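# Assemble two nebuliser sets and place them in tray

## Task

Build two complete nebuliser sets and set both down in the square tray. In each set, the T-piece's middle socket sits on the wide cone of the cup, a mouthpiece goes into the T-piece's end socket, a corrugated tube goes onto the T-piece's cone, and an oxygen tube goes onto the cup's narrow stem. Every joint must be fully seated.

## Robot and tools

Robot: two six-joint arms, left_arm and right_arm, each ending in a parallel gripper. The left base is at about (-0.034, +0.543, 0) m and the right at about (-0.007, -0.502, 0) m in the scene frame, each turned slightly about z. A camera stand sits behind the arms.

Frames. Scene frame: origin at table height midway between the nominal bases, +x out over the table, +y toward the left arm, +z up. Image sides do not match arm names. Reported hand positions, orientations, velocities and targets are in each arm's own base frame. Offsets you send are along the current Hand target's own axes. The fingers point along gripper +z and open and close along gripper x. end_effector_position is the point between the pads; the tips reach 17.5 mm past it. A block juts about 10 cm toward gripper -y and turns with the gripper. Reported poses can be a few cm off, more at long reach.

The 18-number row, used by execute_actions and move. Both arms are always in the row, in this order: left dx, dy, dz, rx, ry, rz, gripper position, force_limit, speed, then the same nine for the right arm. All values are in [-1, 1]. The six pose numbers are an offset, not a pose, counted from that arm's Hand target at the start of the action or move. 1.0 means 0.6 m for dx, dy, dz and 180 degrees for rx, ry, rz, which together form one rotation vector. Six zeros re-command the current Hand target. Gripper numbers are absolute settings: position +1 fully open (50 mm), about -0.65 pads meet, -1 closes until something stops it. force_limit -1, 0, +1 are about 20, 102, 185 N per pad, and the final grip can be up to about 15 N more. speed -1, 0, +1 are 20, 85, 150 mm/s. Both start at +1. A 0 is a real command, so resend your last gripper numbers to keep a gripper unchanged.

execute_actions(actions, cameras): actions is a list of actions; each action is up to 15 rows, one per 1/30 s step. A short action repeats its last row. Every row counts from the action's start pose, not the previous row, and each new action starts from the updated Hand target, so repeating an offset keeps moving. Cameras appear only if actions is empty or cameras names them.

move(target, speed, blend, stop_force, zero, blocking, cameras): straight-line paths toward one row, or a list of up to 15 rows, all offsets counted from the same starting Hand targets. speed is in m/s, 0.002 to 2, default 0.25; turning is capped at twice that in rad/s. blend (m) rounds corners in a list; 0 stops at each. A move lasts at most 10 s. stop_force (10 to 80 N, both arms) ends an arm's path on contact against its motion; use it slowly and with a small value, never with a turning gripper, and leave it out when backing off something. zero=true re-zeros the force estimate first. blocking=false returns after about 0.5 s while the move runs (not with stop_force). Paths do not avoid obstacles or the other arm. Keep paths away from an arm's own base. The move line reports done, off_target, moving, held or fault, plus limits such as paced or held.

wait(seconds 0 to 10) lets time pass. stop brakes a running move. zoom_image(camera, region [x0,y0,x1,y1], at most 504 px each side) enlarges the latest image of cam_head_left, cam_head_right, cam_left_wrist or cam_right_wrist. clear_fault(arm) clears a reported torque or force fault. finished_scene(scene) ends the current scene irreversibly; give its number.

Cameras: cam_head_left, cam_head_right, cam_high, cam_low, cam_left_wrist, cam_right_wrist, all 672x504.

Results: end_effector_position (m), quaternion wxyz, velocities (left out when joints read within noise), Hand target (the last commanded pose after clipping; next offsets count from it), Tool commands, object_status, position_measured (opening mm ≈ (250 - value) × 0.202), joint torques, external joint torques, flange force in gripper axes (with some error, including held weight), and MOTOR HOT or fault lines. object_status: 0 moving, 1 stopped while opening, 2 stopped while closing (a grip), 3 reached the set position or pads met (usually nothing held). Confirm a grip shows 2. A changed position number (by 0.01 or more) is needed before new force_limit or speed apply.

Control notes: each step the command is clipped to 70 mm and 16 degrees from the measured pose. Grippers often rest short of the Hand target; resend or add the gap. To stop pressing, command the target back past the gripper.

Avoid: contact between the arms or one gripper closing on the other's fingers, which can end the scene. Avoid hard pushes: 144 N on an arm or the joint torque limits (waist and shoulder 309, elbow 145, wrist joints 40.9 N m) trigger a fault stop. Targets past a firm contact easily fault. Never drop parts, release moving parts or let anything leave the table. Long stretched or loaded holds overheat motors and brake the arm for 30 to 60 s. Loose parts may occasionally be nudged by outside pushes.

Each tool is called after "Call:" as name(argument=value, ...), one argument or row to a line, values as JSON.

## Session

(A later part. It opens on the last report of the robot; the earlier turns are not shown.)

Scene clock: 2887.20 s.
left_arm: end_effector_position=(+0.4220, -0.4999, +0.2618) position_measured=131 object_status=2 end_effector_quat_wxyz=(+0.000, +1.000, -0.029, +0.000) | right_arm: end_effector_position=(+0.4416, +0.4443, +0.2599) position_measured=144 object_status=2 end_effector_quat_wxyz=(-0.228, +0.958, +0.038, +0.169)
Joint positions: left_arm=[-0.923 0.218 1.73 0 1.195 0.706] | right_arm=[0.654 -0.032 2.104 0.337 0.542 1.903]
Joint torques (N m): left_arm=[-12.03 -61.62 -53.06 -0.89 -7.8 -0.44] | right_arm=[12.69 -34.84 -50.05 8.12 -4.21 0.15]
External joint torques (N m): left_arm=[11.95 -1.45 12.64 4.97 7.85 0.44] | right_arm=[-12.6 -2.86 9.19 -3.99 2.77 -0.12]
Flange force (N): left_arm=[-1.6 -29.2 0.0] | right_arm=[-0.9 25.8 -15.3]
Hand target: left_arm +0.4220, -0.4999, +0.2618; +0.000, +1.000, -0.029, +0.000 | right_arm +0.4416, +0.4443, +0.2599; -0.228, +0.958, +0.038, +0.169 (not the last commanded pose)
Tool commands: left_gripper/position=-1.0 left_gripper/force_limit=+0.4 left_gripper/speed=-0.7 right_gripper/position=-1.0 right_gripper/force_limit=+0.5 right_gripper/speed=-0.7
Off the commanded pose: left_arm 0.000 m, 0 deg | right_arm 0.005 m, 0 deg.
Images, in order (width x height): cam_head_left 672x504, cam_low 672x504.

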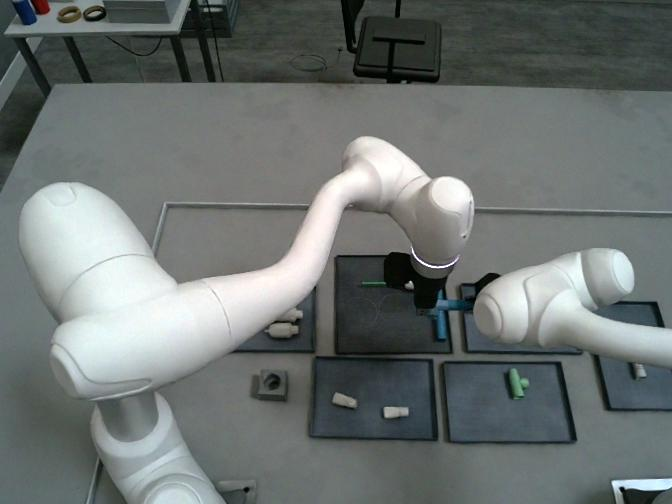

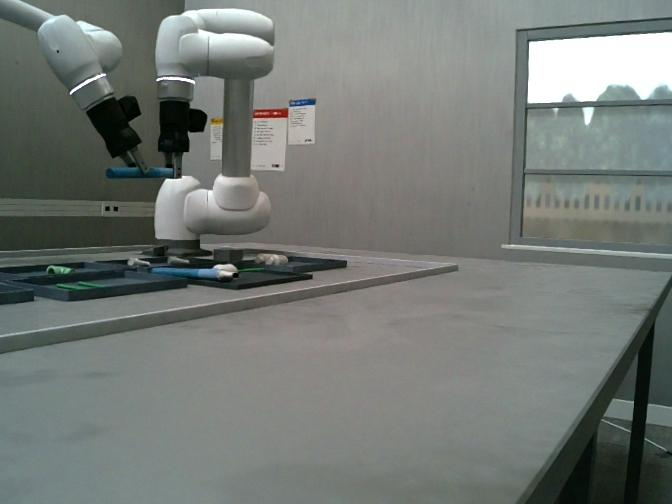

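Call:
move(
  target=[0,0,0,0,0,0,-1,0.4,-0.7,0,-0.0194,0.0097,0,0,0,-1,0.5,-0.7],
  speed=0.014,
  stop_force=55,
  zero=false,
  cameras=["cam_right_wrist"],
)

Call:
zoom_image(
  camera="cam_right_wrist",
  region=[296, 60, 436, 200],
)

Scene clock: 2893.03 s.
left_arm: end_effector_position=(+0.4220, -0.4999, +0.2618) position_measured=131 object_status=2 end_effector_quat_wxyz=(+0.000, +1.000, -0.029, +0.000) | right_arm: end_effector_position=(+0.4415, +0.4458, +0.2599) position_measured=144 object_status=2 end_effector_quat_wxyz=(-0.228, +0.958, +0.038, +0.169)
Joint positions: left_arm=[-0.923 0.218 1.73 0 1.195 0.706] | right_arm=[0.656 -0.03 2.102 0.335 0.541 1.907]
Joint torques (N m): left_arm=[-24.31 -58.05 -67.44 -5.59 -16.37 -0.9] | right_arm=[30.07 -33.81 -59.21 12.61 -6.08 0.02]
External joint torques (N m): left_arm=[24.48 -4.72 27.21 9.66 16.42 0.9] | right_arm=[-29.98 -3.93 18.31 -8.47 4.63 0.01]
Flange force (N): left_arm=[-6.8 -63.5 0.0] | right_arm=[4.2 57.3 -28.1]
Hand target: left_arm +0.4220, -0.4999, +0.2618; +0.000, +1.000, -0.029, +0.000 | right_arm +0.4415, +0.4458, +0.2599; -0.228, +0.958, +0.038, +0.169 (not the last commanded pose)
Off the commanded pose: left_arm 0.000 m, 0 deg | right_arm 0.012 m, 0 deg.
move: contact (right_arm)
Images, in order (width x height): cam_right_wrist 672x504.

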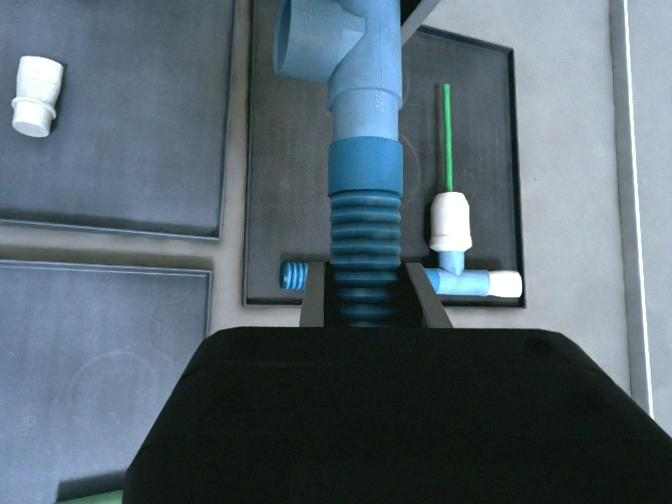

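Scaled by 3.600 from the camera's 672x504 image, which has a finer 960x720 frame.

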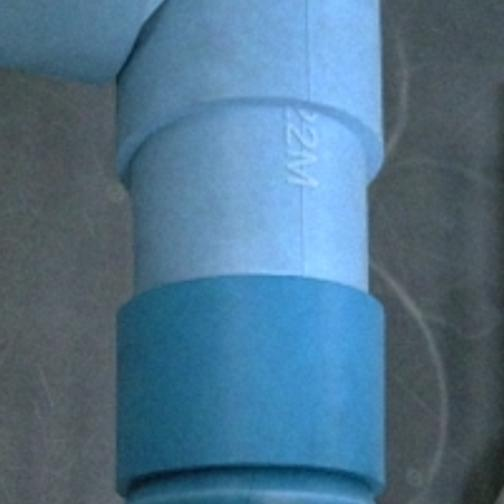

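Call:
move(
  target=[
    [0,0,0,0,0,0,-1,0.4,-0.7,0.0009,0.00597,-0.00299,0,0,0,-1,0.5,-0.7],
    [0,0,0,0,0,0,-1,0.4,-0.7,0.0009,-0.00895,0.00449,0,0,0,-1,0.5,-0.7],
  ],
  speed=[0.04,0.014],
  stop_force=30,
  zero=false,
)

Scene clock: 2922.27 s.
left_arm: end_effector_position=(+0.4219, -0.4999, +0.2617) position_measured=131 object_status=2 end_effector_quat_wxyz=(+0.000, +1.000, -0.029, +0.000) | right_arm: end_effector_position=(+0.4419, +0.4449, +0.2599) position_measured=144 object_status=2 end_effector_quat_wxyz=(-0.228, +0.958, +0.038, +0.169)
Joint positions: left_arm=[-0.923 0.218 1.73 0 1.195 0.706] | right_arm=[0.655 -0.031 2.103 0.336 0.542 1.905]
Joint torques (N m): left_arm=[-17.07 -60.76 -59.33 -2.91 -11.46 -0.74] | right_arm=[19.61 -33.62 -53.54 10.12 -4.97 0.21]
External joint torques (N m): left_arm=[17.46 -2.01 19.12 6.99 11.52 0.74] | right_arm=[-19.69 -4.37 12.69 -5.98 3.53 -0.18]
Flange force (N): left_arm=[-3.0 -43.6 0.8] | right_arm=[0.6 38.9 -22.3]
Hand target: left_arm +0.4220, -0.4999, +0.2618; +0.000, +1.000, -0.029, +0.000 | right_arm +0.4419, +0.4450, +0.2599; -0.228, +0.958, +0.038, +0.169 (not the last commanded pose)
Off the commanded pose: left_arm 0.000 m, 0 deg | right_arm 0.007 m, 0 deg.
move: contact (right_arm); path passed 1 of 2 targets

Call:
wait(
  seconds=0,
  cameras=["cam_right_wrist","cam_low","cam_head_left"],
)

Call:
zoom_image(
  camera="cam_right_wrist",
  region=[320, 80, 410, 160],
)

Call:
zoom_image(
  camera="cam_low",
  region=[140, 155, 182, 190],
)

Call:
zoom_image(
  camera="cam_head_left",
  region=[430, 285, 480, 325],
)

Scene clock: 2935.17 s.
left_arm: end_effector_position=(+0.4220, -0.4999, +0.2618) position_measured=131 object_status=2 end_effector_quat_wxyz=(+0.000, +1.000, -0.029, +0.000) | right_arm: end_effector_position=(+0.4419, +0.4450, +0.2599) position_measured=144 object_status=2 end_effector_quat_wxyz=(-0.228, +0.958, +0.038, +0.169)
Joint positions: left_arm=[-0.923 0.218 1.73 0 1.195 0.706] | right_arm=[0.655 -0.031 2.103 0.336 0.542 1.905]
Joint torques (N m): left_arm=[-17.28 -60.8 -59.79 -3.05 -11.71 -0.71] | right_arm=[20.47 -34.09 -53.83 10.23 -5 0.25]
External joint torques (N m): left_arm=[17.23 -1.69 19.62 7.1 11.76 0.71] | right_arm=[-20.71 -3.66 12.74 -6.06 3.53 -0.22]
Flange force (N): left_arm=[-3.5 -43.6 1.1] | right_arm=[2.4 40.3 -21.6]
Hand target: left_arm +0.4220, -0.4999, +0.2618; +0.000, +1.000, -0.029, +0.000 | right_arm +0.4419, +0.4450, +0.2599; -0.228, +0.958, +0.038, +0.169 (not the last commanded pose)
Tool commands: left_gripper/position=-1.0 left_gripper/force_limit=+0.4 left_gripper/speed=-0.7 right_gripper/position=-1.0 right_gripper/force_limit=+0.5 right_gripper/speed=-0.7
Off the commanded pose: left_arm 0.000 m, 0 deg | right_arm 0.007 m, 0 deg.
Images, in order (width x height): cam_head_left 672x504, cam_low 672x504, cam_right_wrist 672x504.

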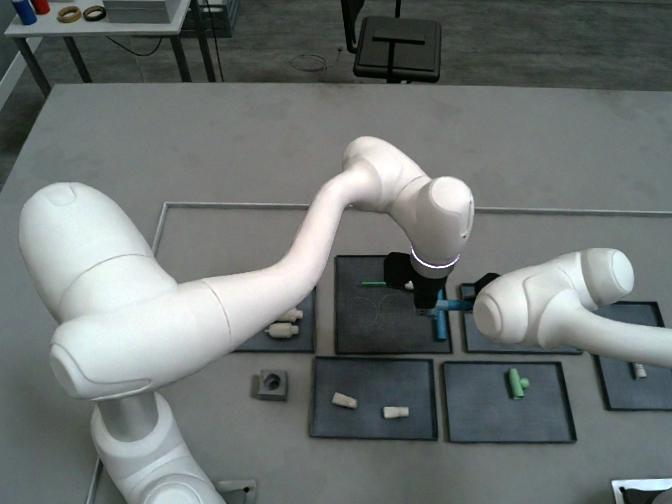

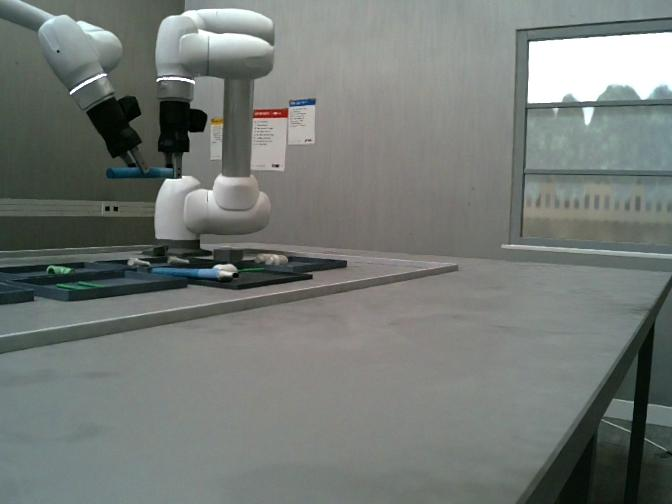

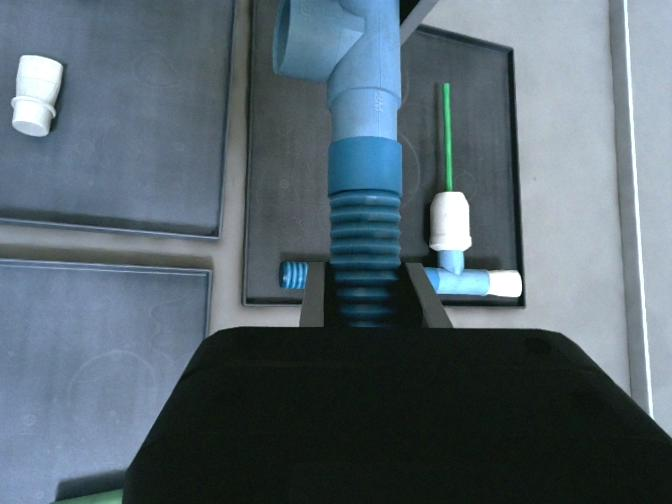

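Scaled by 5.600 from the camera's 672x504 image, which has a finer 960x720 frame.

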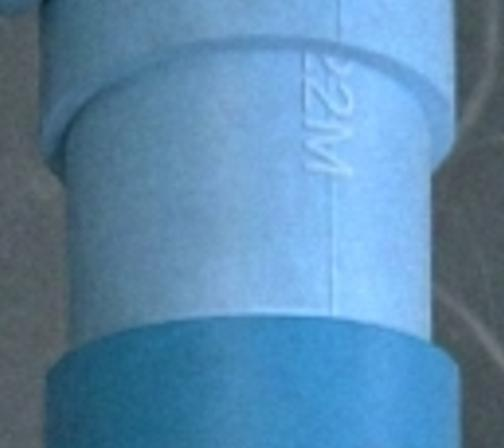

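Scaled by 12.000 from the camera's 672x504 image, which has a finer 960x720 frame.

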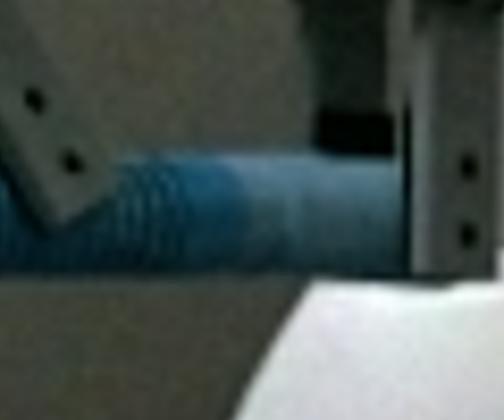

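Scaled by 10.080 from the camera's 672x504 image, which has a finer 960x720 frame.

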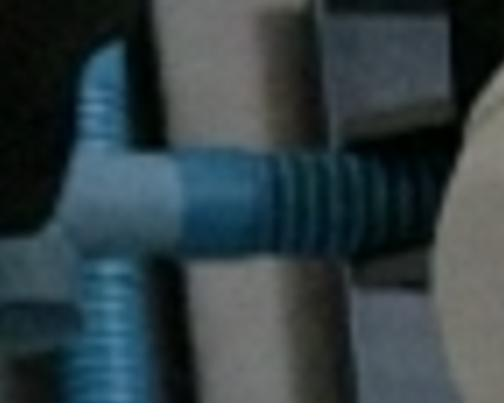

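Call:
move(
  target=[
    [0,0,0,0,0,0,-1,0.4,-0.7,0,0.002238,-0.001115,0,0,0,-1,0.5,-0.7],
    [0,0,0,0,0,0,-1,0.4,-0.7,0.0005,0.002088,-0.001041,0,0,0,-1,0.5,-0.7],
    [0,0,0,0,0,0,-1,0.4,-0.7,0.000833,0.002088,-0.000482,0,0,0,-1,0.5,-0.7],
    [0,0,0,0,0,0,-1,0.4,-0.7,0.001333,0.001641,-0.000818,0,0,0,-1,0.5,-0.7],
    [0,0,0,0,0,0,-1,0.4,-0.7,0.000833,0.001232,-0.001265,0,0,0,-1,0.5,-0.7],
    [0,0,0,0,0,0,-1,0.4,-0.7,0,0.000933,-0.001303,0,0,0,-1,0.5,-0.7],
    [0,0,0,0,0,0,-1,0.4,-0.7,-0.0005,0.00097,-0.00067,0,0,0,-1,0.5,-0.7],
    [0,0,0,0,0,0,-1,0.4,-0.7,-0.000333,0.001192,0.000151,0,0,0,-1,0.5,-0.7],
    [0,0,0,0,0,0,-1,0.4,-0.7,0.000333,0.001192,0.000523,0,0,0,-1,0.5,-0.7],
  ],
  speed=0.003,
  blend=0.0003,
)

Scene clock: 2961.63 s.
left_arm: end_effector_position=(+0.4220, -0.4999, +0.2618) position_measured=131 object_status=2 end_effector_quat_wxyz=(+0.000, +1.000, -0.029, +0.000) | right_arm: end_effector_position=(+0.4422, +0.4444, +0.2593) position_measured=144 object_status=2 end_effector_quat_wxyz=(-0.228, +0.958, +0.038, +0.169)
Joint positions: left_arm=[-0.923 0.218 1.73 0 1.195 0.706] | right_arm=[0.653 -0.03 2.103 0.337 0.542 1.902]
Joint torques (N m): left_arm=[-13.44 -64.98 -54.21 -1.56 -7.43 -0.29] | right_arm=[10.93 -32.2 -49.15 7.77 -4.27 0.27]
External joint torques (N m): left_arm=[13.11 2.21 13.87 5.61 7.48 0.29] | right_arm=[-10.9 -5.43 8.3 -3.63 2.83 -0.25]
Flange force (N): left_arm=[1.7 -28.0 4.3] | right_arm=[-3.3 23.9 -18.8]
Hand target: left_arm +0.4220, -0.4999, +0.2618; +0.000, +1.000, -0.029, +0.000 | right_arm +0.4423, +0.4445, +0.2594; -0.228, +0.958, +0.038, +0.169
Off the commanded pose: left_arm 0.000 m, 0 deg | right_arm 0.000 m, 0 deg.
move: done; blend cut to 0.0002 m at target 1, 0.0002 m at target 2, 0.0002 m at target 3, 0.0002 m at target 4, 0.0002 m at target 5, 0.0002 m at target 6, 0.0002 m at target 7, 0.0002 m at target 8

Call:
wait(
  seconds=0,
  cameras=["cam_right_wrist"],
)

Call:
zoom_image(
  camera="cam_right_wrist",
  region=[320, 125, 410, 195],
)

Call:
zoom_image(
  camera="cam_right_wrist",
  region=[320, 190, 410, 335],
)

Scene clock: 2978.57 s.
left_arm: end_effector_position=(+0.4220, -0.4999, +0.2618) position_measured=131 object_status=2 end_effector_quat_wxyz=(+0.000, +1.000, -0.029, +0.000) | right_arm: end_effector_position=(+0.4423, +0.4445, +0.2594) position_measured=144 object_status=2 end_effector_quat_wxyz=(-0.228, +0.958, +0.038, +0.169)
Joint positions: left_arm=[-0.923 0.218 1.73 0 1.195 0.706] | right_arm=[0.653 -0.03 2.103 0.337 0.542 1.902]
Joint torques (N m): left_arm=[-14.72 -64.24 -53.82 -2.02 -7.46 -0.24] | right_arm=[10.68 -32.82 -50.04 7.95 -4.98 0.38]
External joint torques (N m): left_arm=[14.58 1.78 13.54 6.08 7.5 0.24] | right_arm=[-10.77 -4.5 9.17 -3.81 3.53 -0.36]
Flange force (N): left_arm=[3.3 -29.4 3.6] | right_arm=[-3.2 24.2 -18.4]
Hand target: left_arm +0.4220, -0.4999, +0.2618; +0.000, +1.000, -0.029, +0.000 | right_arm +0.4423, +0.4445, +0.2594; -0.228, +0.958, +0.038, +0.169
Tool commands: left_gripper/position=-1.0 left_gripper/force_limit=+0.4 left_gripper/speed=-0.7 right_gripper/position=-1.0 right_gripper/force_limit=+0.5 right_gripper/speed=-0.7
Off the commanded pose: left_arm 0.000 m, 0 deg | right_arm 0.000 m, 0 deg.
Images, in order (width x height): cam_right_wrist 672x504.

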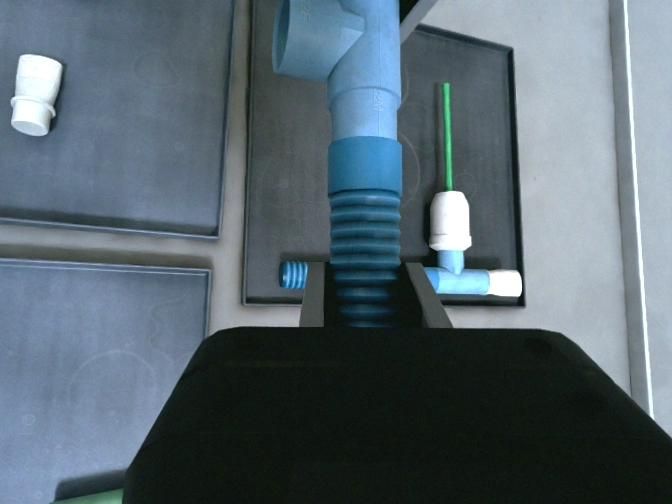

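Scaled by 5.600 from the camera's 672x504 image, which has a finer 960x720 frame.

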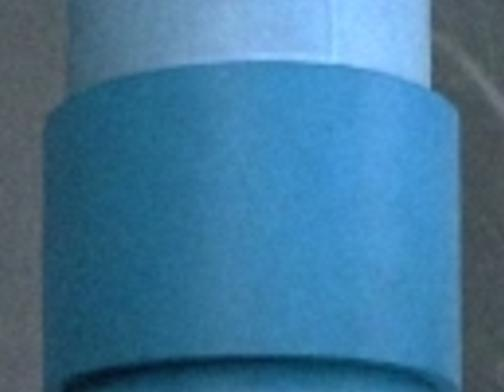

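Scaled by 3.476 from the camera's 672x504 image, which has a finer 960x720 frame.

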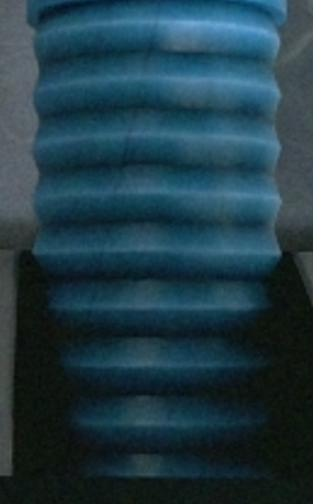

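Call:
move(
  target=[
    [0,0,0,0,0,0,-1,0.4,-0.7,0.0001,0.00421,-0.00275,0,0,0,-1,0.5,-0.7],
    [0,0,0,0,0,0,-1,0.4,-0.7,0.0001,-0.00920,0.00393,0,0,0,-1,0.5,-0.7],
  ],
  speed=[0.04,0.012],
  stop_force=35,
  zero=false,
)

Scene clock: 3010.33 s.
left_arm: end_effector_position=(+0.4219, -0.4999, +0.2617) position_measured=131 object_status=2 end_effector_quat_wxyz=(+0.000, +1.000, -0.029, +0.000) | right_arm: end_effector_position=(+0.4422, +0.4448, +0.2595) position_measured=144 object_status=2 end_effector_quat_wxyz=(-0.228, +0.958, +0.038, +0.169)
Joint positions: left_arm=[-0.923 0.218 1.73 0 1.195 0.706] | right_arm=[0.654 -0.03 2.103 0.336 0.542 1.904]
Joint torques (N m): left_arm=[-18.52 -59.28 -57.84 -3.26 -11.2 -0.53] | right_arm=[18.84 -35.65 -55.99 10.24 -5.9 0.38]
External joint torques (N m): left_arm=[18.35 -3.26 17.62 7.31 11.25 0.53] | right_arm=[-19 -1.78 15.2 -6.11 4.46 -0.35]
Flange force (N): left_arm=[-1.6 -43.6 -1.2] | right_arm=[-0.8 39.8 -19.2]
Hand target: left_arm +0.4220, -0.4999, +0.2618; +0.000, +1.000, -0.029, +0.000 | right_arm +0.4422, +0.4448, +0.2596; -0.228, +0.958, +0.038, +0.169 (not the last commanded pose)
Off the commanded pose: left_arm 0.000 m, 0 deg | right_arm 0.006 m, 0 deg.
move: contact (right_arm); path passed 1 of 2 targets

Call:
move(
  target=[
    [0,0,0,0,0,0,-1,0.4,-0.7,0.0001,0.00616,-0.00238,0,0,0,-1,0.5,-0.7],
    [0,0,0,0,0,0,-1,0.4,-0.7,0.0001,-0.00875,0.00506,0,0,0,-1,0.5,-0.7],
  ],
  speed=[0.04,0.012],
  stop_force=35,
  zero=false,
)

Scene clock: 3015.67 s.
left_arm: end_effector_position=(+0.4219, -0.4999, +0.2617) position_measured=131 object_status=2 end_effector_quat_wxyz=(+0.000, +1.000, -0.029, +0.000) | right_arm: end_effector_position=(+0.4423, +0.4449, +0.2590) position_measured=144 object_status=2 end_effector_quat_wxyz=(-0.228, +0.958, +0.038, +0.169)
Joint positions: left_arm=[-0.923 0.218 1.73 0 1.195 0.706] | right_arm=[0.654 -0.029 2.103 0.336 0.542 1.904]
Joint torques (N m): left_arm=[-20.07 -57.74 -57.71 -3.99 -11.62 -0.5] | right_arm=[19.69 -36.19 -58.45 10.78 -6.76 0.44]
External joint torques (N m): left_arm=[19.7 -5.41 17.15 8.07 11.66 0.5] | right_arm=[-19.85 -1.13 17.73 -6.66 5.32 -0.41]
Flange force (N): left_arm=[-1.6 -46.5 -3.8] | right_arm=[-2.5 43.0 -19.9]
Hand target: left_arm +0.4220, -0.4999, +0.2618; +0.000, +1.000, -0.029, +0.000 | right_arm +0.4422, +0.4449, +0.2590; -0.228, +0.958, +0.038, +0.169 (not the last commanded pose)
Off the commanded pose: left_arm 0.000 m, 0 deg | right_arm 0.006 m, 0 deg.
move: contact (right_arm); path passed 1 of 2 targets

Call:
wait(
  seconds=0,
  cameras=["cam_low"],
)

Call:
zoom_image(
  camera="cam_low",
  region=[100, 158, 140, 188],
)

Call:
zoom_image(
  camera="cam_low",
  region=[140, 158, 180, 188],
)

Scene clock: 3031.53 s.
left_arm: end_effector_position=(+0.4220, -0.4999, +0.2618) position_measured=131 object_status=2 end_effector_quat_wxyz=(+0.000, +1.000, -0.029, +0.000) | right_arm: end_effector_position=(+0.4422, +0.4449, +0.2590) position_measured=144 object_status=2 end_effector_quat_wxyz=(-0.228, +0.958, +0.038, +0.169)
Joint positions: left_arm=[-0.923 0.218 1.73 0 1.195 0.706] | right_arm=[0.654 -0.029 2.103 0.336 0.542 1.904]
Joint torques (N m): left_arm=[-20.55 -57.82 -59.17 -4.11 -12.51 -0.58] | right_arm=[21.49 -35.96 -58.55 11.12 -6.53 0.41]
External joint torques (N m): left_arm=[20.44 -5.21 18.88 8.17 12.56 0.58] | right_arm=[-21.56 -1.94 17.7 -6.98 5.09 -0.38]
Flange force (N): left_arm=[-2.4 -49.3 -3.2] | right_arm=[-1.5 45.5 -21.6]
Hand target: left_arm +0.4220, -0.4999, +0.2618; +0.000, +1.000, -0.029, +0.000 | right_arm +0.4422, +0.4449, +0.2590; -0.228, +0.958, +0.038, +0.169 (not the last commanded pose)
Tool commands: left_gripper/position=-1.0 left_gripper/force_limit=+0.4 left_gripper/speed=-0.7 right_gripper/position=-1.0 right_gripper/force_limit=+0.5 right_gripper/speed=-0.7
Off the commanded pose: left_arm 0.000 m, 0 deg | right_arm 0.006 m, 0 deg.
Images, in order (width x height): cam_low 672x504.

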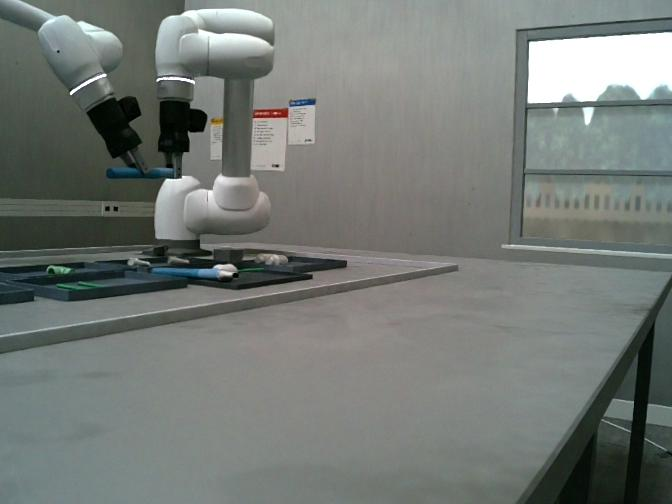

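Scaled by 12.600 from the camera's 672x504 image, which has a finer 960x720 frame.

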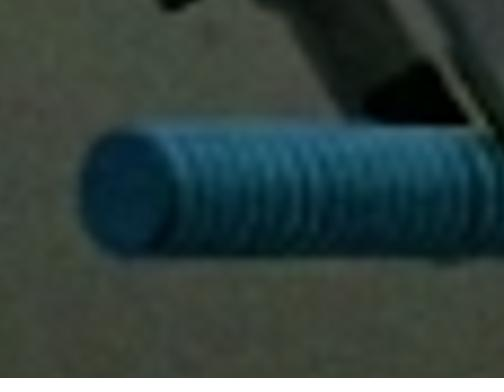

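Scaled by 12.600 from the camera's 672x504 image, which has a finer 960x720 frame.

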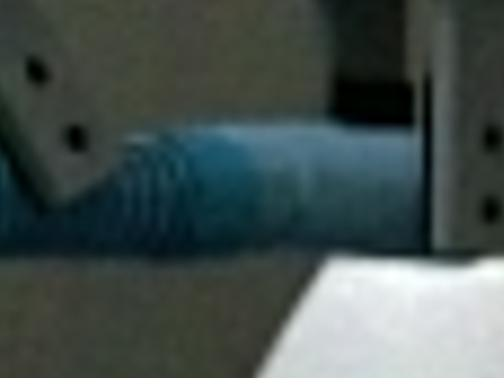

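Call:
execute_actions(
  actions=[
    [[0,0,0,0,0,0,-1,0.4,-0.7,0,0.0018,-0.0009,0,0,0,-1,0.5,-0.7],[0,0,0,0,0,0,-1,0.4,-0.7,-0.0004,0.003,-0.002,0,0,0,-1,0.5,-0.7],[0,0,0,0,0,0,-1,0.4,-0.7,-0.000667,0.004103,-0.002976,0,0,0,-1,0.5,-0.7],[0,0,0,0,0,0,-1,0.4,-0.7,-0.000667,0.004103,-0.002976,0,0,0,-1,0.5,-0.7],[0,0,0,0,0,0,-1,0.4,-0.7,-0.000667,0.0033,-0.0026,0,0,0,-1,0.5,-0.7],[0,0,0,0,0,0,-1,0.4,-0.7,-0.000667,0.0026,-0.0022,0,0,0,-1,0.5,-0.7],[0,0,0,0,0,0,-1,0.4,-0.7,-0.000667,0.001866,-0.001861,0,0,0,-1,0.5,-0.7]],
    [[0,0,0,0,0,0,-1,0.4,-0.7,0,0.0012,-0.0008,0,0,0,-1,0.5,-0.7],[0,0,0,0,0,0,-1,0.4,-0.7,0,0.002015,-0.001563,0,0,0,-1,0.5,-0.7],[0,0,0,0,0,0,-1,0.4,-0.7,0,0.002015,-0.001563,0,0,0,-1,0.5,-0.7],[0,0,0,0,0,0,-1,0.4,-0.7,0,0.0012,-0.0012,0,0,0,-1,0.5,-0.7],[0,0,0,0,0,0,-1,0.4,-0.7,0,0.0005,-0.0008,0,0,0,-1,0.5,-0.7],[0,0,0,0,0,0,-1,0.4,-0.7,0,-0.000223,-0.000448,0,0,0,-1,0.5,-0.7]],
    [[0,0,0,0,0,0,-1,0.4,-0.7,0,0.0012,-0.0008,0,0,0,-1,0.5,-0.7],[0,0,0,0,0,0,-1,0.4,-0.7,0,0.002015,-0.001563,0,0,0,-1,0.5,-0.7],[0,0,0,0,0,0,-1,0.4,-0.7,0,0.002015,-0.001563,0,0,0,-1,0.5,-0.7],[0,0,0,0,0,0,-1,0.4,-0.7,0,0.0012,-0.0012,0,0,0,-1,0.5,-0.7],[0,0,0,0,0,0,-1,0.4,-0.7,0,0.0005,-0.0008,0,0,0,-1,0.5,-0.7],[0,0,0,0,0,0,-1,0.4,-0.7,0,-0.000223,-0.000448,0,0,0,-1,0.5,-0.7]],
    [[0,0,0,0,0,0,-1,0.4,-0.7,0,0.0015,-0.0003,0,0,0,-1,0.5,-0.7],[0,0,0,0,0,0,-1,0.4,-0.7,0,0.002907,0.000228,0,0,0,-1,0.5,-0.7],[0,0,0,0,0,0,-1,0.4,-0.7,0,0.002907,0.000228,0,0,0,-1,0.5,-0.7],[0,0,0,0,0,0,-1,0.4,-0.7,0,0.0021,0.0006,0,0,0,-1,0.5,-0.7],[0,0,0,0,0,0,-1,0.4,-0.7,0,0.0014,0.001,0,0,0,-1,0.5,-0.7],[0,0,0,0,0,0,-1,0.4,-0.7,0,0.000669,0.001343,0,0,0,-1,0.5,-0.7]],
    [[0,0,0,0,0,0,-1,0.4,-0.7,0,0.0012,-0.0003,0,0,0,-1,0.5,-0.7],[0,0,0,0,0,0,-1,0.4,-0.7,0,0.002461,-0.000668,0,0,0,-1,0.5,-0.7],[0,0,0,0,0,0,-1,0.4,-0.7,0,0.002461,-0.000668,0,0,0,-1,0.5,-0.7],[0,0,0,0,0,0,-1,0.4,-0.7,0,0.0017,-0.0003,0,0,0,-1,0.5,-0.7],[0,0,0,0,0,0,-1,0.4,-0.7,0,0.001,0.0001,0,0,0,-1,0.5,-0.7],[0,0,0,0,0,0,-1,0.4,-0.7,0,0.000223,0.000448,0,0,0,-1,0.5,-0.7]],
  ],
)

Scene clock: 3116.23 s.
left_arm: end_effector_position=(+0.4220, -0.4999, +0.2618) position_measured=131 object_status=2 end_effector_quat_wxyz=(+0.000, +1.000, -0.029, +0.000) | right_arm: end_effector_position=(+0.4419, +0.4434, +0.2588) position_measured=144 object_status=2 end_effector_quat_wxyz=(-0.228, +0.958, +0.038, +0.169)
Joint positions: left_arm=[-0.923 0.218 1.73 0 1.195 0.706] | right_arm=[0.652 -0.031 2.105 0.338 0.542 1.9]
Joint torques (N m): left_arm=[-5.05 -64.13 -44.53 1.69 -2.87 -0.1] | right_arm=[2.42 -35.7 -45.01 5.58 -3.26 0.27]
External joint torques (N m): left_arm=[4.85 1.28 4.33 2.36 2.93 0.1] | right_arm=[-2.55 -1.7 4.11 -1.44 1.82 -0.25]
External joint torques at the end of the 1st action: left_arm=[3.57 2.51 3.85 1.74 2.37 0.1] | right_arm=[-1.23 -2.59 1.23 -0.8 0.99 -0.16]
External joint torques at the end of the 2nd action: left_arm=[3.82 0.95 1.94 1.75 1.77 -0.01] | right_arm=[-0.1 -1.93 3.68 -0.86 1.7 -0.22]
External joint torques at the end of the 3rd action: left_arm=[3.26 1.73 2.18 1.58 1.71 0.01] | right_arm=[0.08 -1.38 3.07 -0.78 1.56 -0.21]
External joint torques at the end of the 4th action: left_arm=[5.02 1.51 3.39 2.14 2.54 0.1] | right_arm=[-1.43 -1.36 4.3 -1.19 1.82 -0.2]
Flange force (N): left_arm=[2.2 -8.7 0.7] | right_arm=[-3.4 7.6 -7.1]
Flange force at the end of the 1st action (N): left_arm=[2.5 -5.5 1.8] | right_arm=[-1.9 3.3 -6.7]
Flange force at the end of the 2nd action (N): left_arm=[3.3 -4.9 -0.3] | right_arm=[-5.7 4.1 -6.1]
Flange force at the end of the 3rd action (N): left_arm=[3.2 -3.9 0.6] | right_arm=[-4.6 3.0 -4.9]
Flange force at the end of the 4th action (N): left_arm=[3.8 -7.4 0.4] | right_arm=[-4.6 6.2 -6.0]
Hand target: left_arm +0.4220, -0.4999, +0.2618; +0.000, +1.000, -0.029, +0.000 | right_arm +0.4419, +0.4434, +0.2588; -0.228, +0.958, +0.038, +0.169
Off the commanded pose: left_arm 0.000 m, 0 deg | right_arm 0.000 m, 0 deg.

Call:
execute_actions(
  actions=[
    [[0,0,0,0,0,0,-1,0.4,-0.7,0,0.001,-0.0015,0,0,0,-1,0.5,-0.7],[0,0,0,0,0,0,-1,0.4,-0.7,0,0.0018,-0.003353,0,0,0,-1,0.5,-0.7],[0,0,0,0,0,0,-1,0.4,-0.7,0,0.001123,-0.003353,0,0,0,-1,0.5,-0.7],[0,0,0,0,0,0,-1,0.4,-0.7,0,0.0004,-0.003,0,0,0,-1,0.5,-0.7],[0,0,0,0,0,0,-1,0.4,-0.7,0,-0.0004,-0.0026,0,0,0,-1,0.5,-0.7],[0,0,0,0,0,0,-1,0.4,-0.7,0,-0.001115,-0.002238,0,0,0,-1,0.5,-0.7]],
    [[0,0,0,0,0,0,-1,0.4,-0.7,0,0.0012,-0.0008,0,0,0,-1,0.5,-0.7],[0,0,0,0,0,0,-1,0.4,-0.7,0,0.002015,-0.001563,0,0,0,-1,0.5,-0.7],[0,0,0,0,0,0,-1,0.4,-0.7,0,0.002015,-0.001563,0,0,0,-1,0.5,-0.7],[0,0,0,0,0,0,-1,0.4,-0.7,0,0.0012,-0.0012,0,0,0,-1,0.5,-0.7],[0,0,0,0,0,0,-1,0.4,-0.7,0,0.0005,-0.0008,0,0,0,-1,0.5,-0.7],[0,0,0,0,0,0,-1,0.4,-0.7,0,-0.000223,-0.000448,0,0,0,-1,0.5,-0.7]],
    [[0,0,0,0,0,0,-1,0.4,-0.7,0,0.0012,-0.0008,0,0,0,-1,0.5,-0.7],[0,0,0,0,0,0,-1,0.4,-0.7,0,0.002015,-0.001563,0,0,0,-1,0.5,-0.7],[0,0,0,0,0,0,-1,0.4,-0.7,0,0.002015,-0.001563,0,0,0,-1,0.5,-0.7],[0,0,0,0,0,0,-1,0.4,-0.7,0,0.0012,-0.0012,0,0,0,-1,0.5,-0.7],[0,0,0,0,0,0,-1,0.4,-0.7,0,0.0005,-0.0008,0,0,0,-1,0.5,-0.7],[0,0,0,0,0,0,-1,0.4,-0.7,0,-0.000223,-0.000448,0,0,0,-1,0.5,-0.7]],
    [[0,0,0,0,0,0,-1,0.4,-0.7,0,0.0015,-0.0005,0,0,0,-1,0.5,-0.7],[0,0,0,0,0,0,-1,0.4,-0.7,0.0004,0.002684,-0.00022,0,0,0,-1,0.5,-0.7],[0,0,0,0,0,0,-1,0.4,-0.7,0.000667,0.002684,-0.00022,0,0,0,-1,0.5,-0.7],[0,0,0,0,0,0,-1,0.4,-0.7,0.000667,0.0019,0.0002,0,0,0,-1,0.5,-0.7],[0,0,0,0,0,0,-1,0.4,-0.7,0.000667,0.0012,0.0005,0,0,0,-1,0.5,-0.7],[0,0,0,0,0,0,-1,0.4,-0.7,0.000667,0.000446,0.000895,0,0,0,-1,0.5,-0.7]],
    [[0,0,0,0,0,0,-1,0.4,-0.7,0,0.0012,-0.0006,0,0,0,-1,0.5,-0.7],[0,0,0,0,0,0,-1,0.4,-0.7,-0.0007,0.002238,-0.001115,0,0,0,-1,0.5,-0.7],[0,0,0,0,0,0,-1,0.4,-0.7,-0.001333,0.002238,-0.001115,0,0,0,-1,0.5,-0.7],[0,0,0,0,0,0,-1,0.4,-0.7,-0.001333,0.0015,-0.0008,0,0,0,-1,0.5,-0.7],[0,0,0,0,0,0,-1,0.4,-0.7,-0.001333,0.0008,-0.0004,0,0,0,-1,0.5,-0.7],[0,0,0,0,0,0,-1,0.4,-0.7,-0.001333,0,0,0,0,0,-1,0.5,-0.7]],
  ],
)

Scene clock: 3138.03 s.
left_arm: end_effector_position=(+0.4220, -0.4999, +0.2618) position_measured=131 object_status=2 end_effector_quat_wxyz=(+0.000, +1.000, -0.029, +0.000) | right_arm: end_effector_position=(+0.4410, +0.4434, +0.2601) position_measured=144 object_status=2 end_effector_quat_wxyz=(-0.228, +0.958, +0.038, +0.169)
Joint positions: left_arm=[-0.923 0.218 1.73 0 1.195 0.706] | right_arm=[0.653 -0.033 2.104 0.335 0.544 1.904]
Joint torques (N m): left_arm=[-3.48 -64.26 -43.06 2.52 -1.83 0.06] | right_arm=[0.44 -35.87 -43.59 4.92 -2.8 0.16]
External joint torques (N m): left_arm=[3.57 0.97 2.56 1.57 1.88 -0.05] | right_arm=[-0.53 -1.75 2.62 -0.77 1.35 -0.13]
External joint torques at the end of the 1st action: left_arm=[2.71 1.9 2.23 1.39 1.63 0.03] | right_arm=[0.14 -0.91 2.67 -0.69 1.22 -0.17]
External joint torques at the end of the 2nd action: left_arm=[2.39 1.59 1.99 1.19 1.56 0.02] | right_arm=[0 -1.85 2.47 -0.61 1.08 -0.13]
External joint torques at the end of the 3rd action: left_arm=[1 1.75 1.43 0.66 1.1 0.08] | right_arm=[0.98 -1.88 0.36 -0.2 0.61 -0.07]
External joint torques at the end of the 4th action: left_arm=[3.41 1.05 1.42 1.67 1.41 0] | right_arm=[0.39 -1.14 3.83 -0.72 1.78 -0.3]
Flange force (N): left_arm=[2.2 -5.4 0.3] | right_arm=[-3.8 3.4 -5.5]
Flange force at the end of the 1st action (N): left_arm=[2.7 -3.3 0.9] | right_arm=[-4.0 2.3 -3.5]
Flange force at the end of the 2nd action (N): left_arm=[2.3 -3.0 0.5] | right_arm=[-4.5 2.8 -4.9]
Flange force at the end of the 3rd action (N): left_arm=[1.5 -0.8 0.8] | right_arm=[-2.8 -0.8 -3.8]
Flange force at the end of the 4th action (N): left_arm=[3.6 -3.8 -0.2] | right_arm=[-5.5 3.6 -4.6]
Hand target: left_arm +0.4220, -0.4999, +0.2618; +0.000, +1.000, -0.029, +0.000 | right_arm +0.4410, +0.4434, +0.2601; -0.228, +0.958, +0.038, +0.169
Off the commanded pose: left_arm 0.000 m, 0 deg | right_arm 0.000 m, 0 deg.

Call:
execute_actions(
  actions=[
    [[0,0,0,0,0,0,-1,0.4,-0.7,0,0.001,-0.0012,0,0,0,-1,0.5,-0.7],[0,0,0,0,0,0,-1,0.4,-0.7,0.0004,0.001569,-0.002458,0,0,0,-1,0.5,-0.7],[0,0,0,0,0,0,-1,0.4,-0.7,0.000667,0.001569,-0.002458,0,0,0,-1,0.5,-0.7],[0,0,0,0,0,0,-1,0.4,-0.7,0.000667,0.0008,-0.0021,0,0,0,-1,0.5,-0.7],[0,0,0,0,0,0,-1,0.4,-0.7,0.000667,0.0001,-0.0017,0,0,0,-1,0.5,-0.7],[0,0,0,0,0,0,-1,0.4,-0.7,0.000667,-0.000669,-0.001343,0,0,0,-1,0.5,-0.7]],
    [[0,0,0,0,0,0,-1,0.4,-0.7,0,0.0012,-0.0008,0,0,0,-1,0.5,-0.7],[0,0,0,0,0,0,-1,0.4,-0.7,0,0.002015,-0.001563,0,0,0,-1,0.5,-0.7],[0,0,0,0,0,0,-1,0.4,-0.7,0,0.002015,-0.001563,0,0,0,-1,0.5,-0.7],[0,0,0,0,0,0,-1,0.4,-0.7,0,0.0012,-0.0012,0,0,0,-1,0.5,-0.7],[0,0,0,0,0,0,-1,0.4,-0.7,0,0.0005,-0.0008,0,0,0,-1,0.5,-0.7],[0,0,0,0,0,0,-1,0.4,-0.7,0,-0.000223,-0.000448,0,0,0,-1,0.5,-0.7]],
    [[0,0,0,0,0,0,-1,0.4,-0.7,0,0.0012,-0.0008,0,0,0,-1,0.5,-0.7],[0,0,0,0,0,0,-1,0.4,-0.7,0,0.002015,-0.001563,0,0,0,-1,0.5,-0.7],[0,0,0,0,0,0,-1,0.4,-0.7,0,0.002015,-0.001563,0,0,0,-1,0.5,-0.7],[0,0,0,0,0,0,-1,0.4,-0.7,0,0.0012,-0.0012,0,0,0,-1,0.5,-0.7],[0,0,0,0,0,0,-1,0.4,-0.7,0,0.0005,-0.0008,0,0,0,-1,0.5,-0.7],[0,0,0,0,0,0,-1,0.4,-0.7,0,-0.000223,-0.000448,0,0,0,-1,0.5,-0.7]],
    [[0,0,0,0,0,0,-1,0.4,-0.7,0,0.0012,-0.0008,0,0,0,-1,0.5,-0.7],[0,0,0,0,0,0,-1,0.4,-0.7,0,0.002015,-0.001563,0,0,0,-1,0.5,-0.7],[0,0,0,0,0,0,-1,0.4,-0.7,0,0.002015,-0.001563,0,0,0,-1,0.5,-0.7],[0,0,0,0,0,0,-1,0.4,-0.7,0,0.0012,-0.0012,0,0,0,-1,0.5,-0.7],[0,0,0,0,0,0,-1,0.4,-0.7,0,0.0005,-0.0008,0,0,0,-1,0.5,-0.7],[0,0,0,0,0,0,-1,0.4,-0.7,0,-0.000223,-0.000448,0,0,0,-1,0.5,-0.7]],
    [[0,0,0,0,0,0,-1,0.4,-0.7,0,0.0012,-0.0008,0,0,0,-1,0.5,-0.7],[0,0,0,0,0,0,-1,0.4,-0.7,0,0.002015,-0.001563,0,0,0,-1,0.5,-0.7],[0,0,0,0,0,0,-1,0.4,-0.7,0,0.002015,-0.001563,0,0,0,-1,0.5,-0.7],[0,0,0,0,0,0,-1,0.4,-0.7,0,0.0012,-0.0012,0,0,0,-1,0.5,-0.7],[0,0,0,0,0,0,-1,0.4,-0.7,0,0.0005,-0.0008,0,0,0,-1,0.5,-0.7],[0,0,0,0,0,0,-1,0.4,-0.7,0,-0.000223,-0.000448,0,0,0,-1,0.5,-0.7]],
  ],
  cameras=["cam_right_wrist","cam_low"],
)

Call:
zoom_image(
  camera="cam_right_wrist",
  region=[320, 80, 410, 160],
)

Call:
zoom_image(
  camera="cam_low",
  region=[140, 158, 180, 188],
)

Scene clock: 3173.10 s.
left_arm: end_effector_position=(+0.4220, -0.4999, +0.2618) position_measured=131 object_status=2 end_effector_quat_wxyz=(+0.000, +1.000, -0.029, +0.000) | right_arm: end_effector_position=(+0.4407, +0.4434, +0.2622) position_measured=144 object_status=2 end_effector_quat_wxyz=(-0.228, +0.958, +0.038, +0.169)
Joint positions: left_arm=[-0.923 0.218 1.73 0 1.195 0.706] | right_arm=[0.654 -0.036 2.102 0.333 0.548 1.907]
Joint torques (N m): left_arm=[1.81 -65.74 -40.77 4.32 -0.36 -0.19] | right_arm=[-2.16 -35.99 -39.67 3.93 -1.31 0.04]
External joint torques (N m): left_arm=[-2.12 2.92 0.52 -0.27 0.41 0.19] | right_arm=[1.96 -1.29 -1.39 0.23 -0.15 -0.01]
External joint torques at the end of the 1st action: left_arm=[-1.7 2.67 0.65 -0.18 0.44 0.15] | right_arm=[1.6 -1.02 -1.32 0.2 -0.13 -0.01]
External joint torques at the end of the 2nd action: left_arm=[-1.29 2.42 0.45 -0.25 0.42 0.16] | right_arm=[2.03 -0.11 -0.97 0.24 -0.13 -0.03]
External joint torques at the end of the 3rd action: left_arm=[-1.39 2.07 0.42 -0.24 0.43 0.16] | right_arm=[1.94 -1.76 -1.19 0.18 -0.12 0.01]
External joint torques at the end of the 4th action: left_arm=[-1.67 2.68 0.42 -0.26 0.38 0.15] | right_arm=[2.03 -1.29 -1.29 0.25 -0.14 -0.01]
Flange force (N): left_arm=[0.2 4.5 1.6] | right_arm=[-1.3 -4.0 -1.2]
Flange force at the end of the 1st action (N): left_arm=[0.3 3.7 1.6] | right_arm=[-0.8 -3.5 -0.9]
Flange force at the end of the 2nd action (N): left_arm=[0.7 3.3 1.2] | right_arm=[-1.0 -4.0 0.8]
Flange force at the end of the 3rd action (N): left_arm=[0.3 3.1 1.0] | right_arm=[-2.1 -3.7 -2.0]
Flange force at the end of the 4th action (N): left_arm=[0.6 4.0 1.4] | right_arm=[-1.6 -4.0 -1.1]
Hand target: left_arm +0.4220, -0.4999, +0.2618; +0.000, +1.000, -0.029, +0.000 | right_arm +0.4407, +0.4434, +0.2622; -0.228, +0.958, +0.038, +0.169
Off the commanded pose: left_arm 0.000 m, 0 deg | right_arm 0.000 m, 0 deg.
Images, in order (width x height): cam_low 672x504, cam_right_wrist 672x504.

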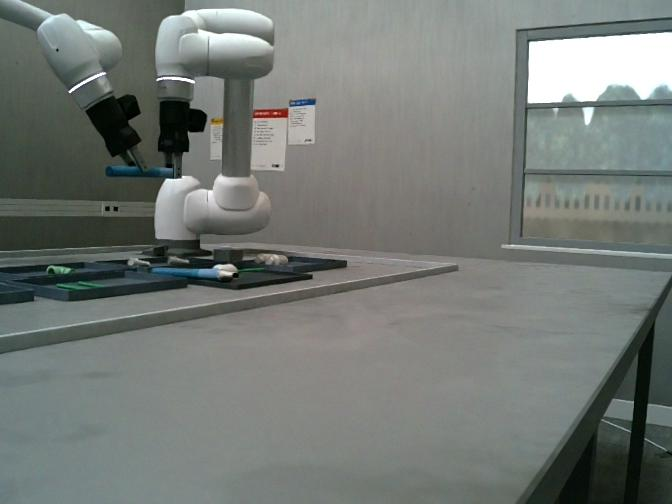

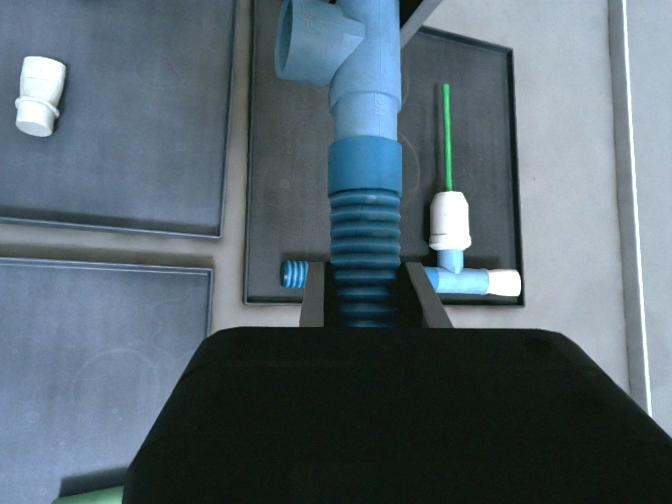

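Scaled by 5.600 from the camera's 672x504 image, which has a finer 960x720 frame.

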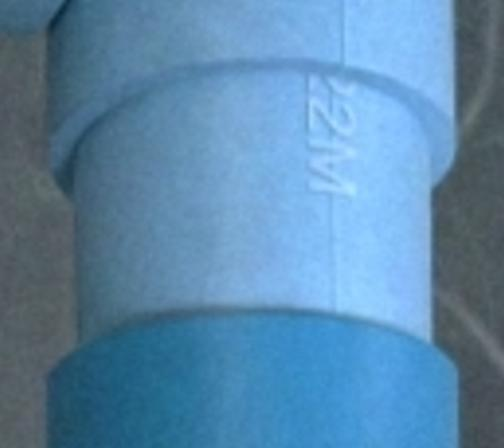

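Scaled by 12.600 from the camera's 672x504 image, which has a finer 960x720 frame.

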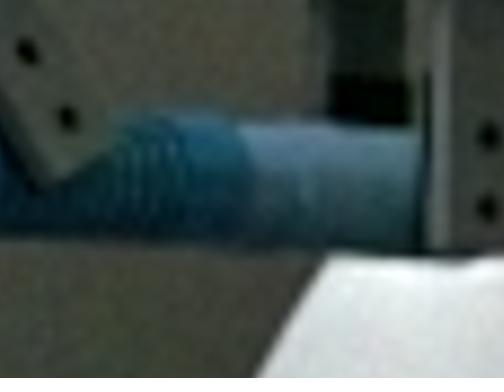

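Call:
move(
  target=[
    [0,0,0,0,0,0,-1,0.4,-0.7,0,0.00298,0.00038,0,0,0,-1,0.5,-0.7],
    [0,0,0,0,0,0,-1,0.4,-0.7,0,-0.00820,0.00595,0,0,0,-1,0.5,-0.7],
  ],
  speed=[0.04,0.012],
  stop_force=15,
  zero=true,
)

Scene clock: 3182.27 s.
left_arm: end_effector_position=(+0.4220, -0.4999, +0.2618) position_measured=131 object_status=2 end_effector_quat_wxyz=(+0.000, +1.000, -0.029, +0.000) | right_arm: end_effector_position=(+0.4410, +0.4494, +0.2613) position_measured=144 object_status=2 end_effector_quat_wxyz=(-0.228, +0.958, +0.038, +0.169)
Joint positions: left_arm=[-0.923 0.218 1.73 0 1.195 0.706] | right_arm=[0.663 -0.028 2.097 0.325 0.544 1.921]
Joint torques (N m): left_arm=[-0.52 -68.27 -43.16 3.42 -0.61 0.01] | right_arm=[-2.42 -33.53 -38.77 3.8 -1.51 0.09]
External joint torques (N m): left_arm=[0.37 5.26 2.7 0.66 0.66 -0.01] | right_arm=[2.34 -4.12 -2.04 0.34 0.05 -0.06]
Flange force (N): left_arm=[2.6 1.9 5.1] | right_arm=[-2.8 -3.9 -6.0]
Hand target: left_arm +0.4220, -0.4999, +0.2618; +0.000, +1.000, -0.029, +0.000 | right_arm +0.4410, +0.4494, +0.2613; -0.228, +0.958, +0.038, +0.169
Off the commanded pose: left_arm 0.000 m, 0 deg | right_arm 0.000 m, 0 deg.
move: done

Call:
move(
  target=[0,0,0,0,0,0,-1,0.4,-0.7,0,-0.01342,0.0059,0,0,0,-1,0.5,-0.7],
  speed=0.014,
  stop_force=30,
  zero=false,
  cameras=["cam_right_wrist"],
)

Call:
zoom_image(
  camera="cam_right_wrist",
  region=[320, 80, 410, 160],
)

Scene clock: 3191.70 s.
left_arm: end_effector_position=(+0.4220, -0.4999, +0.2618) position_measured=131 object_status=2 end_effector_quat_wxyz=(+0.000, +1.000, -0.029, +0.000) | right_arm: end_effector_position=(+0.4409, +0.4577, +0.2616) position_measured=144 object_status=2 end_effector_quat_wxyz=(-0.227, +0.958, +0.038, +0.169)
Joint positions: left_arm=[-0.923 0.218 1.73 0 1.195 0.706] | right_arm=[0.677 -0.019 2.088 0.312 0.54 1.944]
Joint torques (N m): left_arm=[-14.85 -64.6 -55.4 -2.23 -8.42 -0.07] | right_arm=[11.88 -33.92 -50.67 8.34 -5.34 0.35]
External joint torques (N m): left_arm=[14.97 1.42 14.93 6.32 8.46 0.07] | right_arm=[-12 -5.02 9.71 -4.19 3.85 -0.32]
Flange force (N): left_arm=[1.6 -31.7 3.3] | right_arm=[-2.8 26.0 -19.8]
Hand target: left_arm +0.4220, -0.4999, +0.2618; +0.000, +1.000, -0.029, +0.000 | right_arm +0.4409, +0.4576, +0.2616; -0.228, +0.958, +0.038, +0.169 (not the last commanded pose)
Off the commanded pose: left_arm 0.000 m, 0 deg | right_arm 0.001 m, 0 deg.
move: contact (right_arm)
Images, in order (width x height): cam_right_wrist 672x504.

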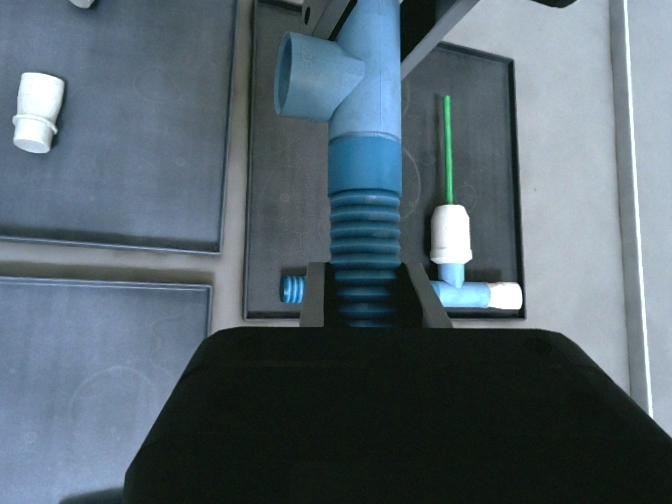

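Scaled by 5.600 from the camera's 672x504 image, which has a finer 960x720 frame.

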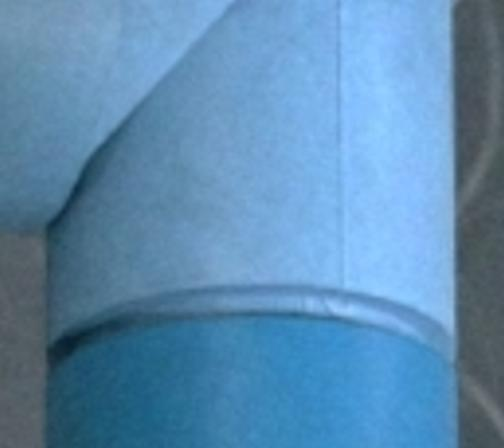

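Call:
move(
  target=[0,0,0,0,0,0,-1,0.4,-0.7,0,-0.00917,0.00401,0,0,0,-1,0.5,-0.7],
  speed=0.014,
  stop_force=60,
  zero=false,
  cameras=["cam_right_wrist"],
)

Call:
zoom_image(
  camera="cam_right_wrist",
  region=[320, 80, 410, 160],
)

Scene clock: 3195.70 s.
left_arm: end_effector_position=(+0.4220, -0.4999, +0.2618) position_measured=131 object_status=2 end_effector_quat_wxyz=(+0.000, +1.000, -0.029, +0.000) | right_arm: end_effector_position=(+0.4408, +0.4601, +0.2617) position_measured=144 object_status=2 end_effector_quat_wxyz=(-0.227, +0.958, +0.038, +0.169)
Joint positions: left_arm=[-0.923 0.218 1.73 0 1.195 0.706] | right_arm=[0.681 -0.016 2.085 0.308 0.54 1.951]
Joint torques (N m): left_arm=[-28.04 -61.66 -69.11 -7.24 -16.52 -0.28] | right_arm=[28.35 -32.05 -60.4 12.66 -8.12 0.28]
External joint torques (N m): left_arm=[27.95 -1.47 28.55 11.33 16.56 0.28] | right_arm=[-28.59 -6.74 19.57 -8.53 6.63 -0.25]
Flange force (N): left_arm=[-1.8 -64.6 3.2] | right_arm=[0.8 57.0 -33.9]
Hand target: left_arm +0.4220, -0.4999, +0.2618; +0.000, +1.000, -0.029, +0.000 | right_arm +0.4408, +0.4601, +0.2617; -0.227, +0.958, +0.038, +0.169 (not the last commanded pose)
Off the commanded pose: left_arm 0.000 m, 0 deg | right_arm 0.004 m, 0 deg.
move: contact (right_arm)
Images, in order (width x height): cam_right_wrist 672x504.

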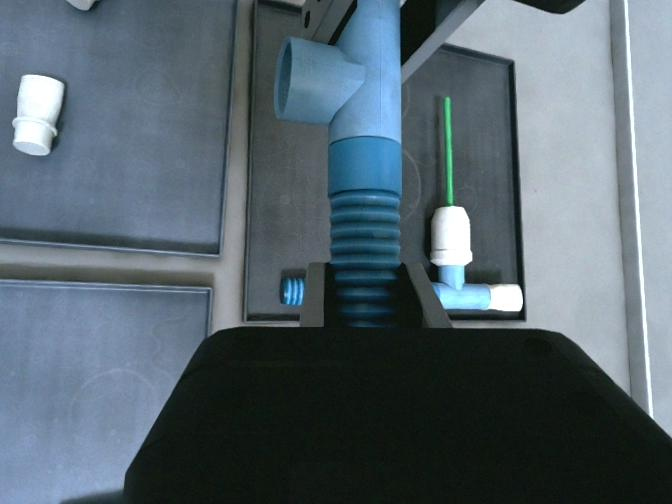

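Scaled by 5.600 from the camera's 672x504 image, which has a finer 960x720 frame.

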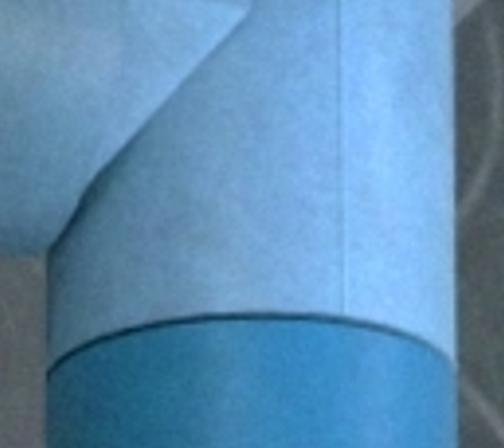

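Call:
move(
  target=[0,0,0,0,0,0,-1,0.4,-0.7,0,-0.0075,0.0037,0,0,0,-1,0.5,-0.7],
  speed=0.014,
  stop_force=80,
  zero=false,
  cameras=["cam_right_wrist"],
)

Call:
zoom_image(
  camera="cam_right_wrist",
  region=[320, 100, 410, 160],
)

Scene clock: 3199.43 s.
left_arm: end_effector_position=(+0.4220, -0.4999, +0.2618) position_measured=131 object_status=2 end_effector_quat_wxyz=(+0.000, +1.000, -0.029, +0.000) | right_arm: end_effector_position=(+0.4408, +0.4609, +0.2617) position_measured=144 object_status=2 end_effector_quat_wxyz=(-0.228, +0.958, +0.038, +0.169)
Joint positions: left_arm=[-0.922 0.218 1.73 0 1.195 0.706] | right_arm=[0.683 -0.016 2.084 0.307 0.539 1.953]
Joint torques (N m): left_arm=[-34.34 -60 -75.91 -9.66 -20.65 -0.33] | right_arm=[36.5 -32.24 -65.44 14.82 -9.57 0.15]
External joint torques (N m): left_arm=[34.28 -2.85 35.46 13.74 20.69 0.33] | right_arm=[-36.63 -6.92 24.54 -10.68 8.08 -0.12]
Flange force (N): left_arm=[-3.8 -80.9 3.2] | right_arm=[2.7 71.5 -39.9]
Hand target: left_arm +0.4220, -0.4999, +0.2618; +0.000, +1.000, -0.029, +0.000 | right_arm +0.4408, +0.4609, +0.2617; -0.228, +0.958, +0.038, +0.169 (not the last commanded pose)
Off the commanded pose: left_arm 0.000 m, 0 deg | right_arm 0.004 m, 0 deg.
move: contact (right_arm)
Images, in order (width x height): cam_right_wrist 672x504.

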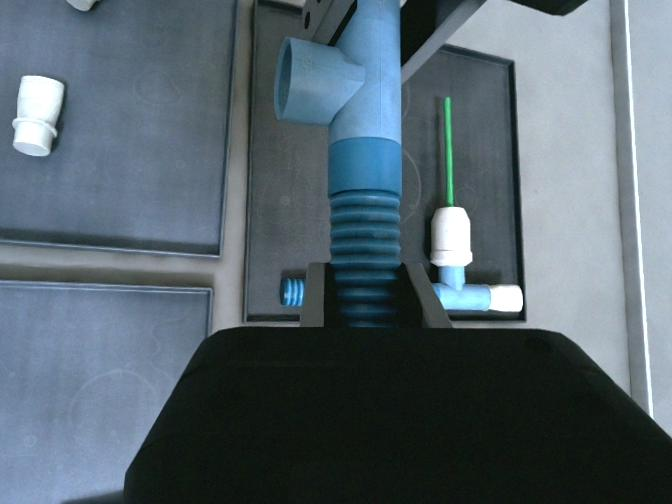

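Scaled by 5.600 from the camera's 672x504 image, which has a finer 960x720 frame.

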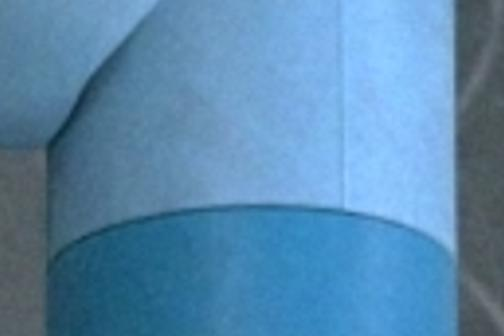

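Call:
move(
  target=[0,0,0,0,0,0,-1,0.4,-0.7,0,0.003878,-0.001933,0,0,0,-1,0.5,-0.7],
  speed=0.03,
)

Scene clock: 3249.97 s.
left_arm: end_effector_position=(+0.4219, -0.5002, +0.2619) position_measured=131 object_status=2 end_effector_quat_wxyz=(+0.000, +1.000, -0.029, +0.000) | right_arm: end_effector_position=(+0.4407, +0.4584, +0.2618) position_measured=144 object_status=2 end_effector_quat_wxyz=(-0.228, +0.958, +0.038, +0.169)
Joint positions: left_arm=[-0.923 0.218 1.73 0 1.195 0.706] | right_arm=[0.678 -0.019 2.087 0.311 0.54 1.946]
Joint torques (N m): left_arm=[-5.99 -66.03 -48.22 1.25 -4.32 -0.04] | right_arm=[4.78 -35.25 -44.27 6.06 -3.04 0.19]
External joint torques (N m): left_arm=[6.16 3.27 7.9 2.83 4.37 0.04] | right_arm=[-4.8 -3.52 3.5 -1.94 1.57 -0.16]
Flange force (N): left_arm=[1.4 -12.3 3.5] | right_arm=[-1.9 10.2 -10.6]
Hand target: left_arm +0.4220, -0.4999, +0.2618; +0.000, +1.000, -0.029, +0.000 | right_arm +0.4407, +0.4583, +0.2617; -0.228, +0.958, +0.038, +0.169
Off the commanded pose: left_arm 0.000 m, 0 deg | right_arm 0.000 m, 0 deg.
move: done


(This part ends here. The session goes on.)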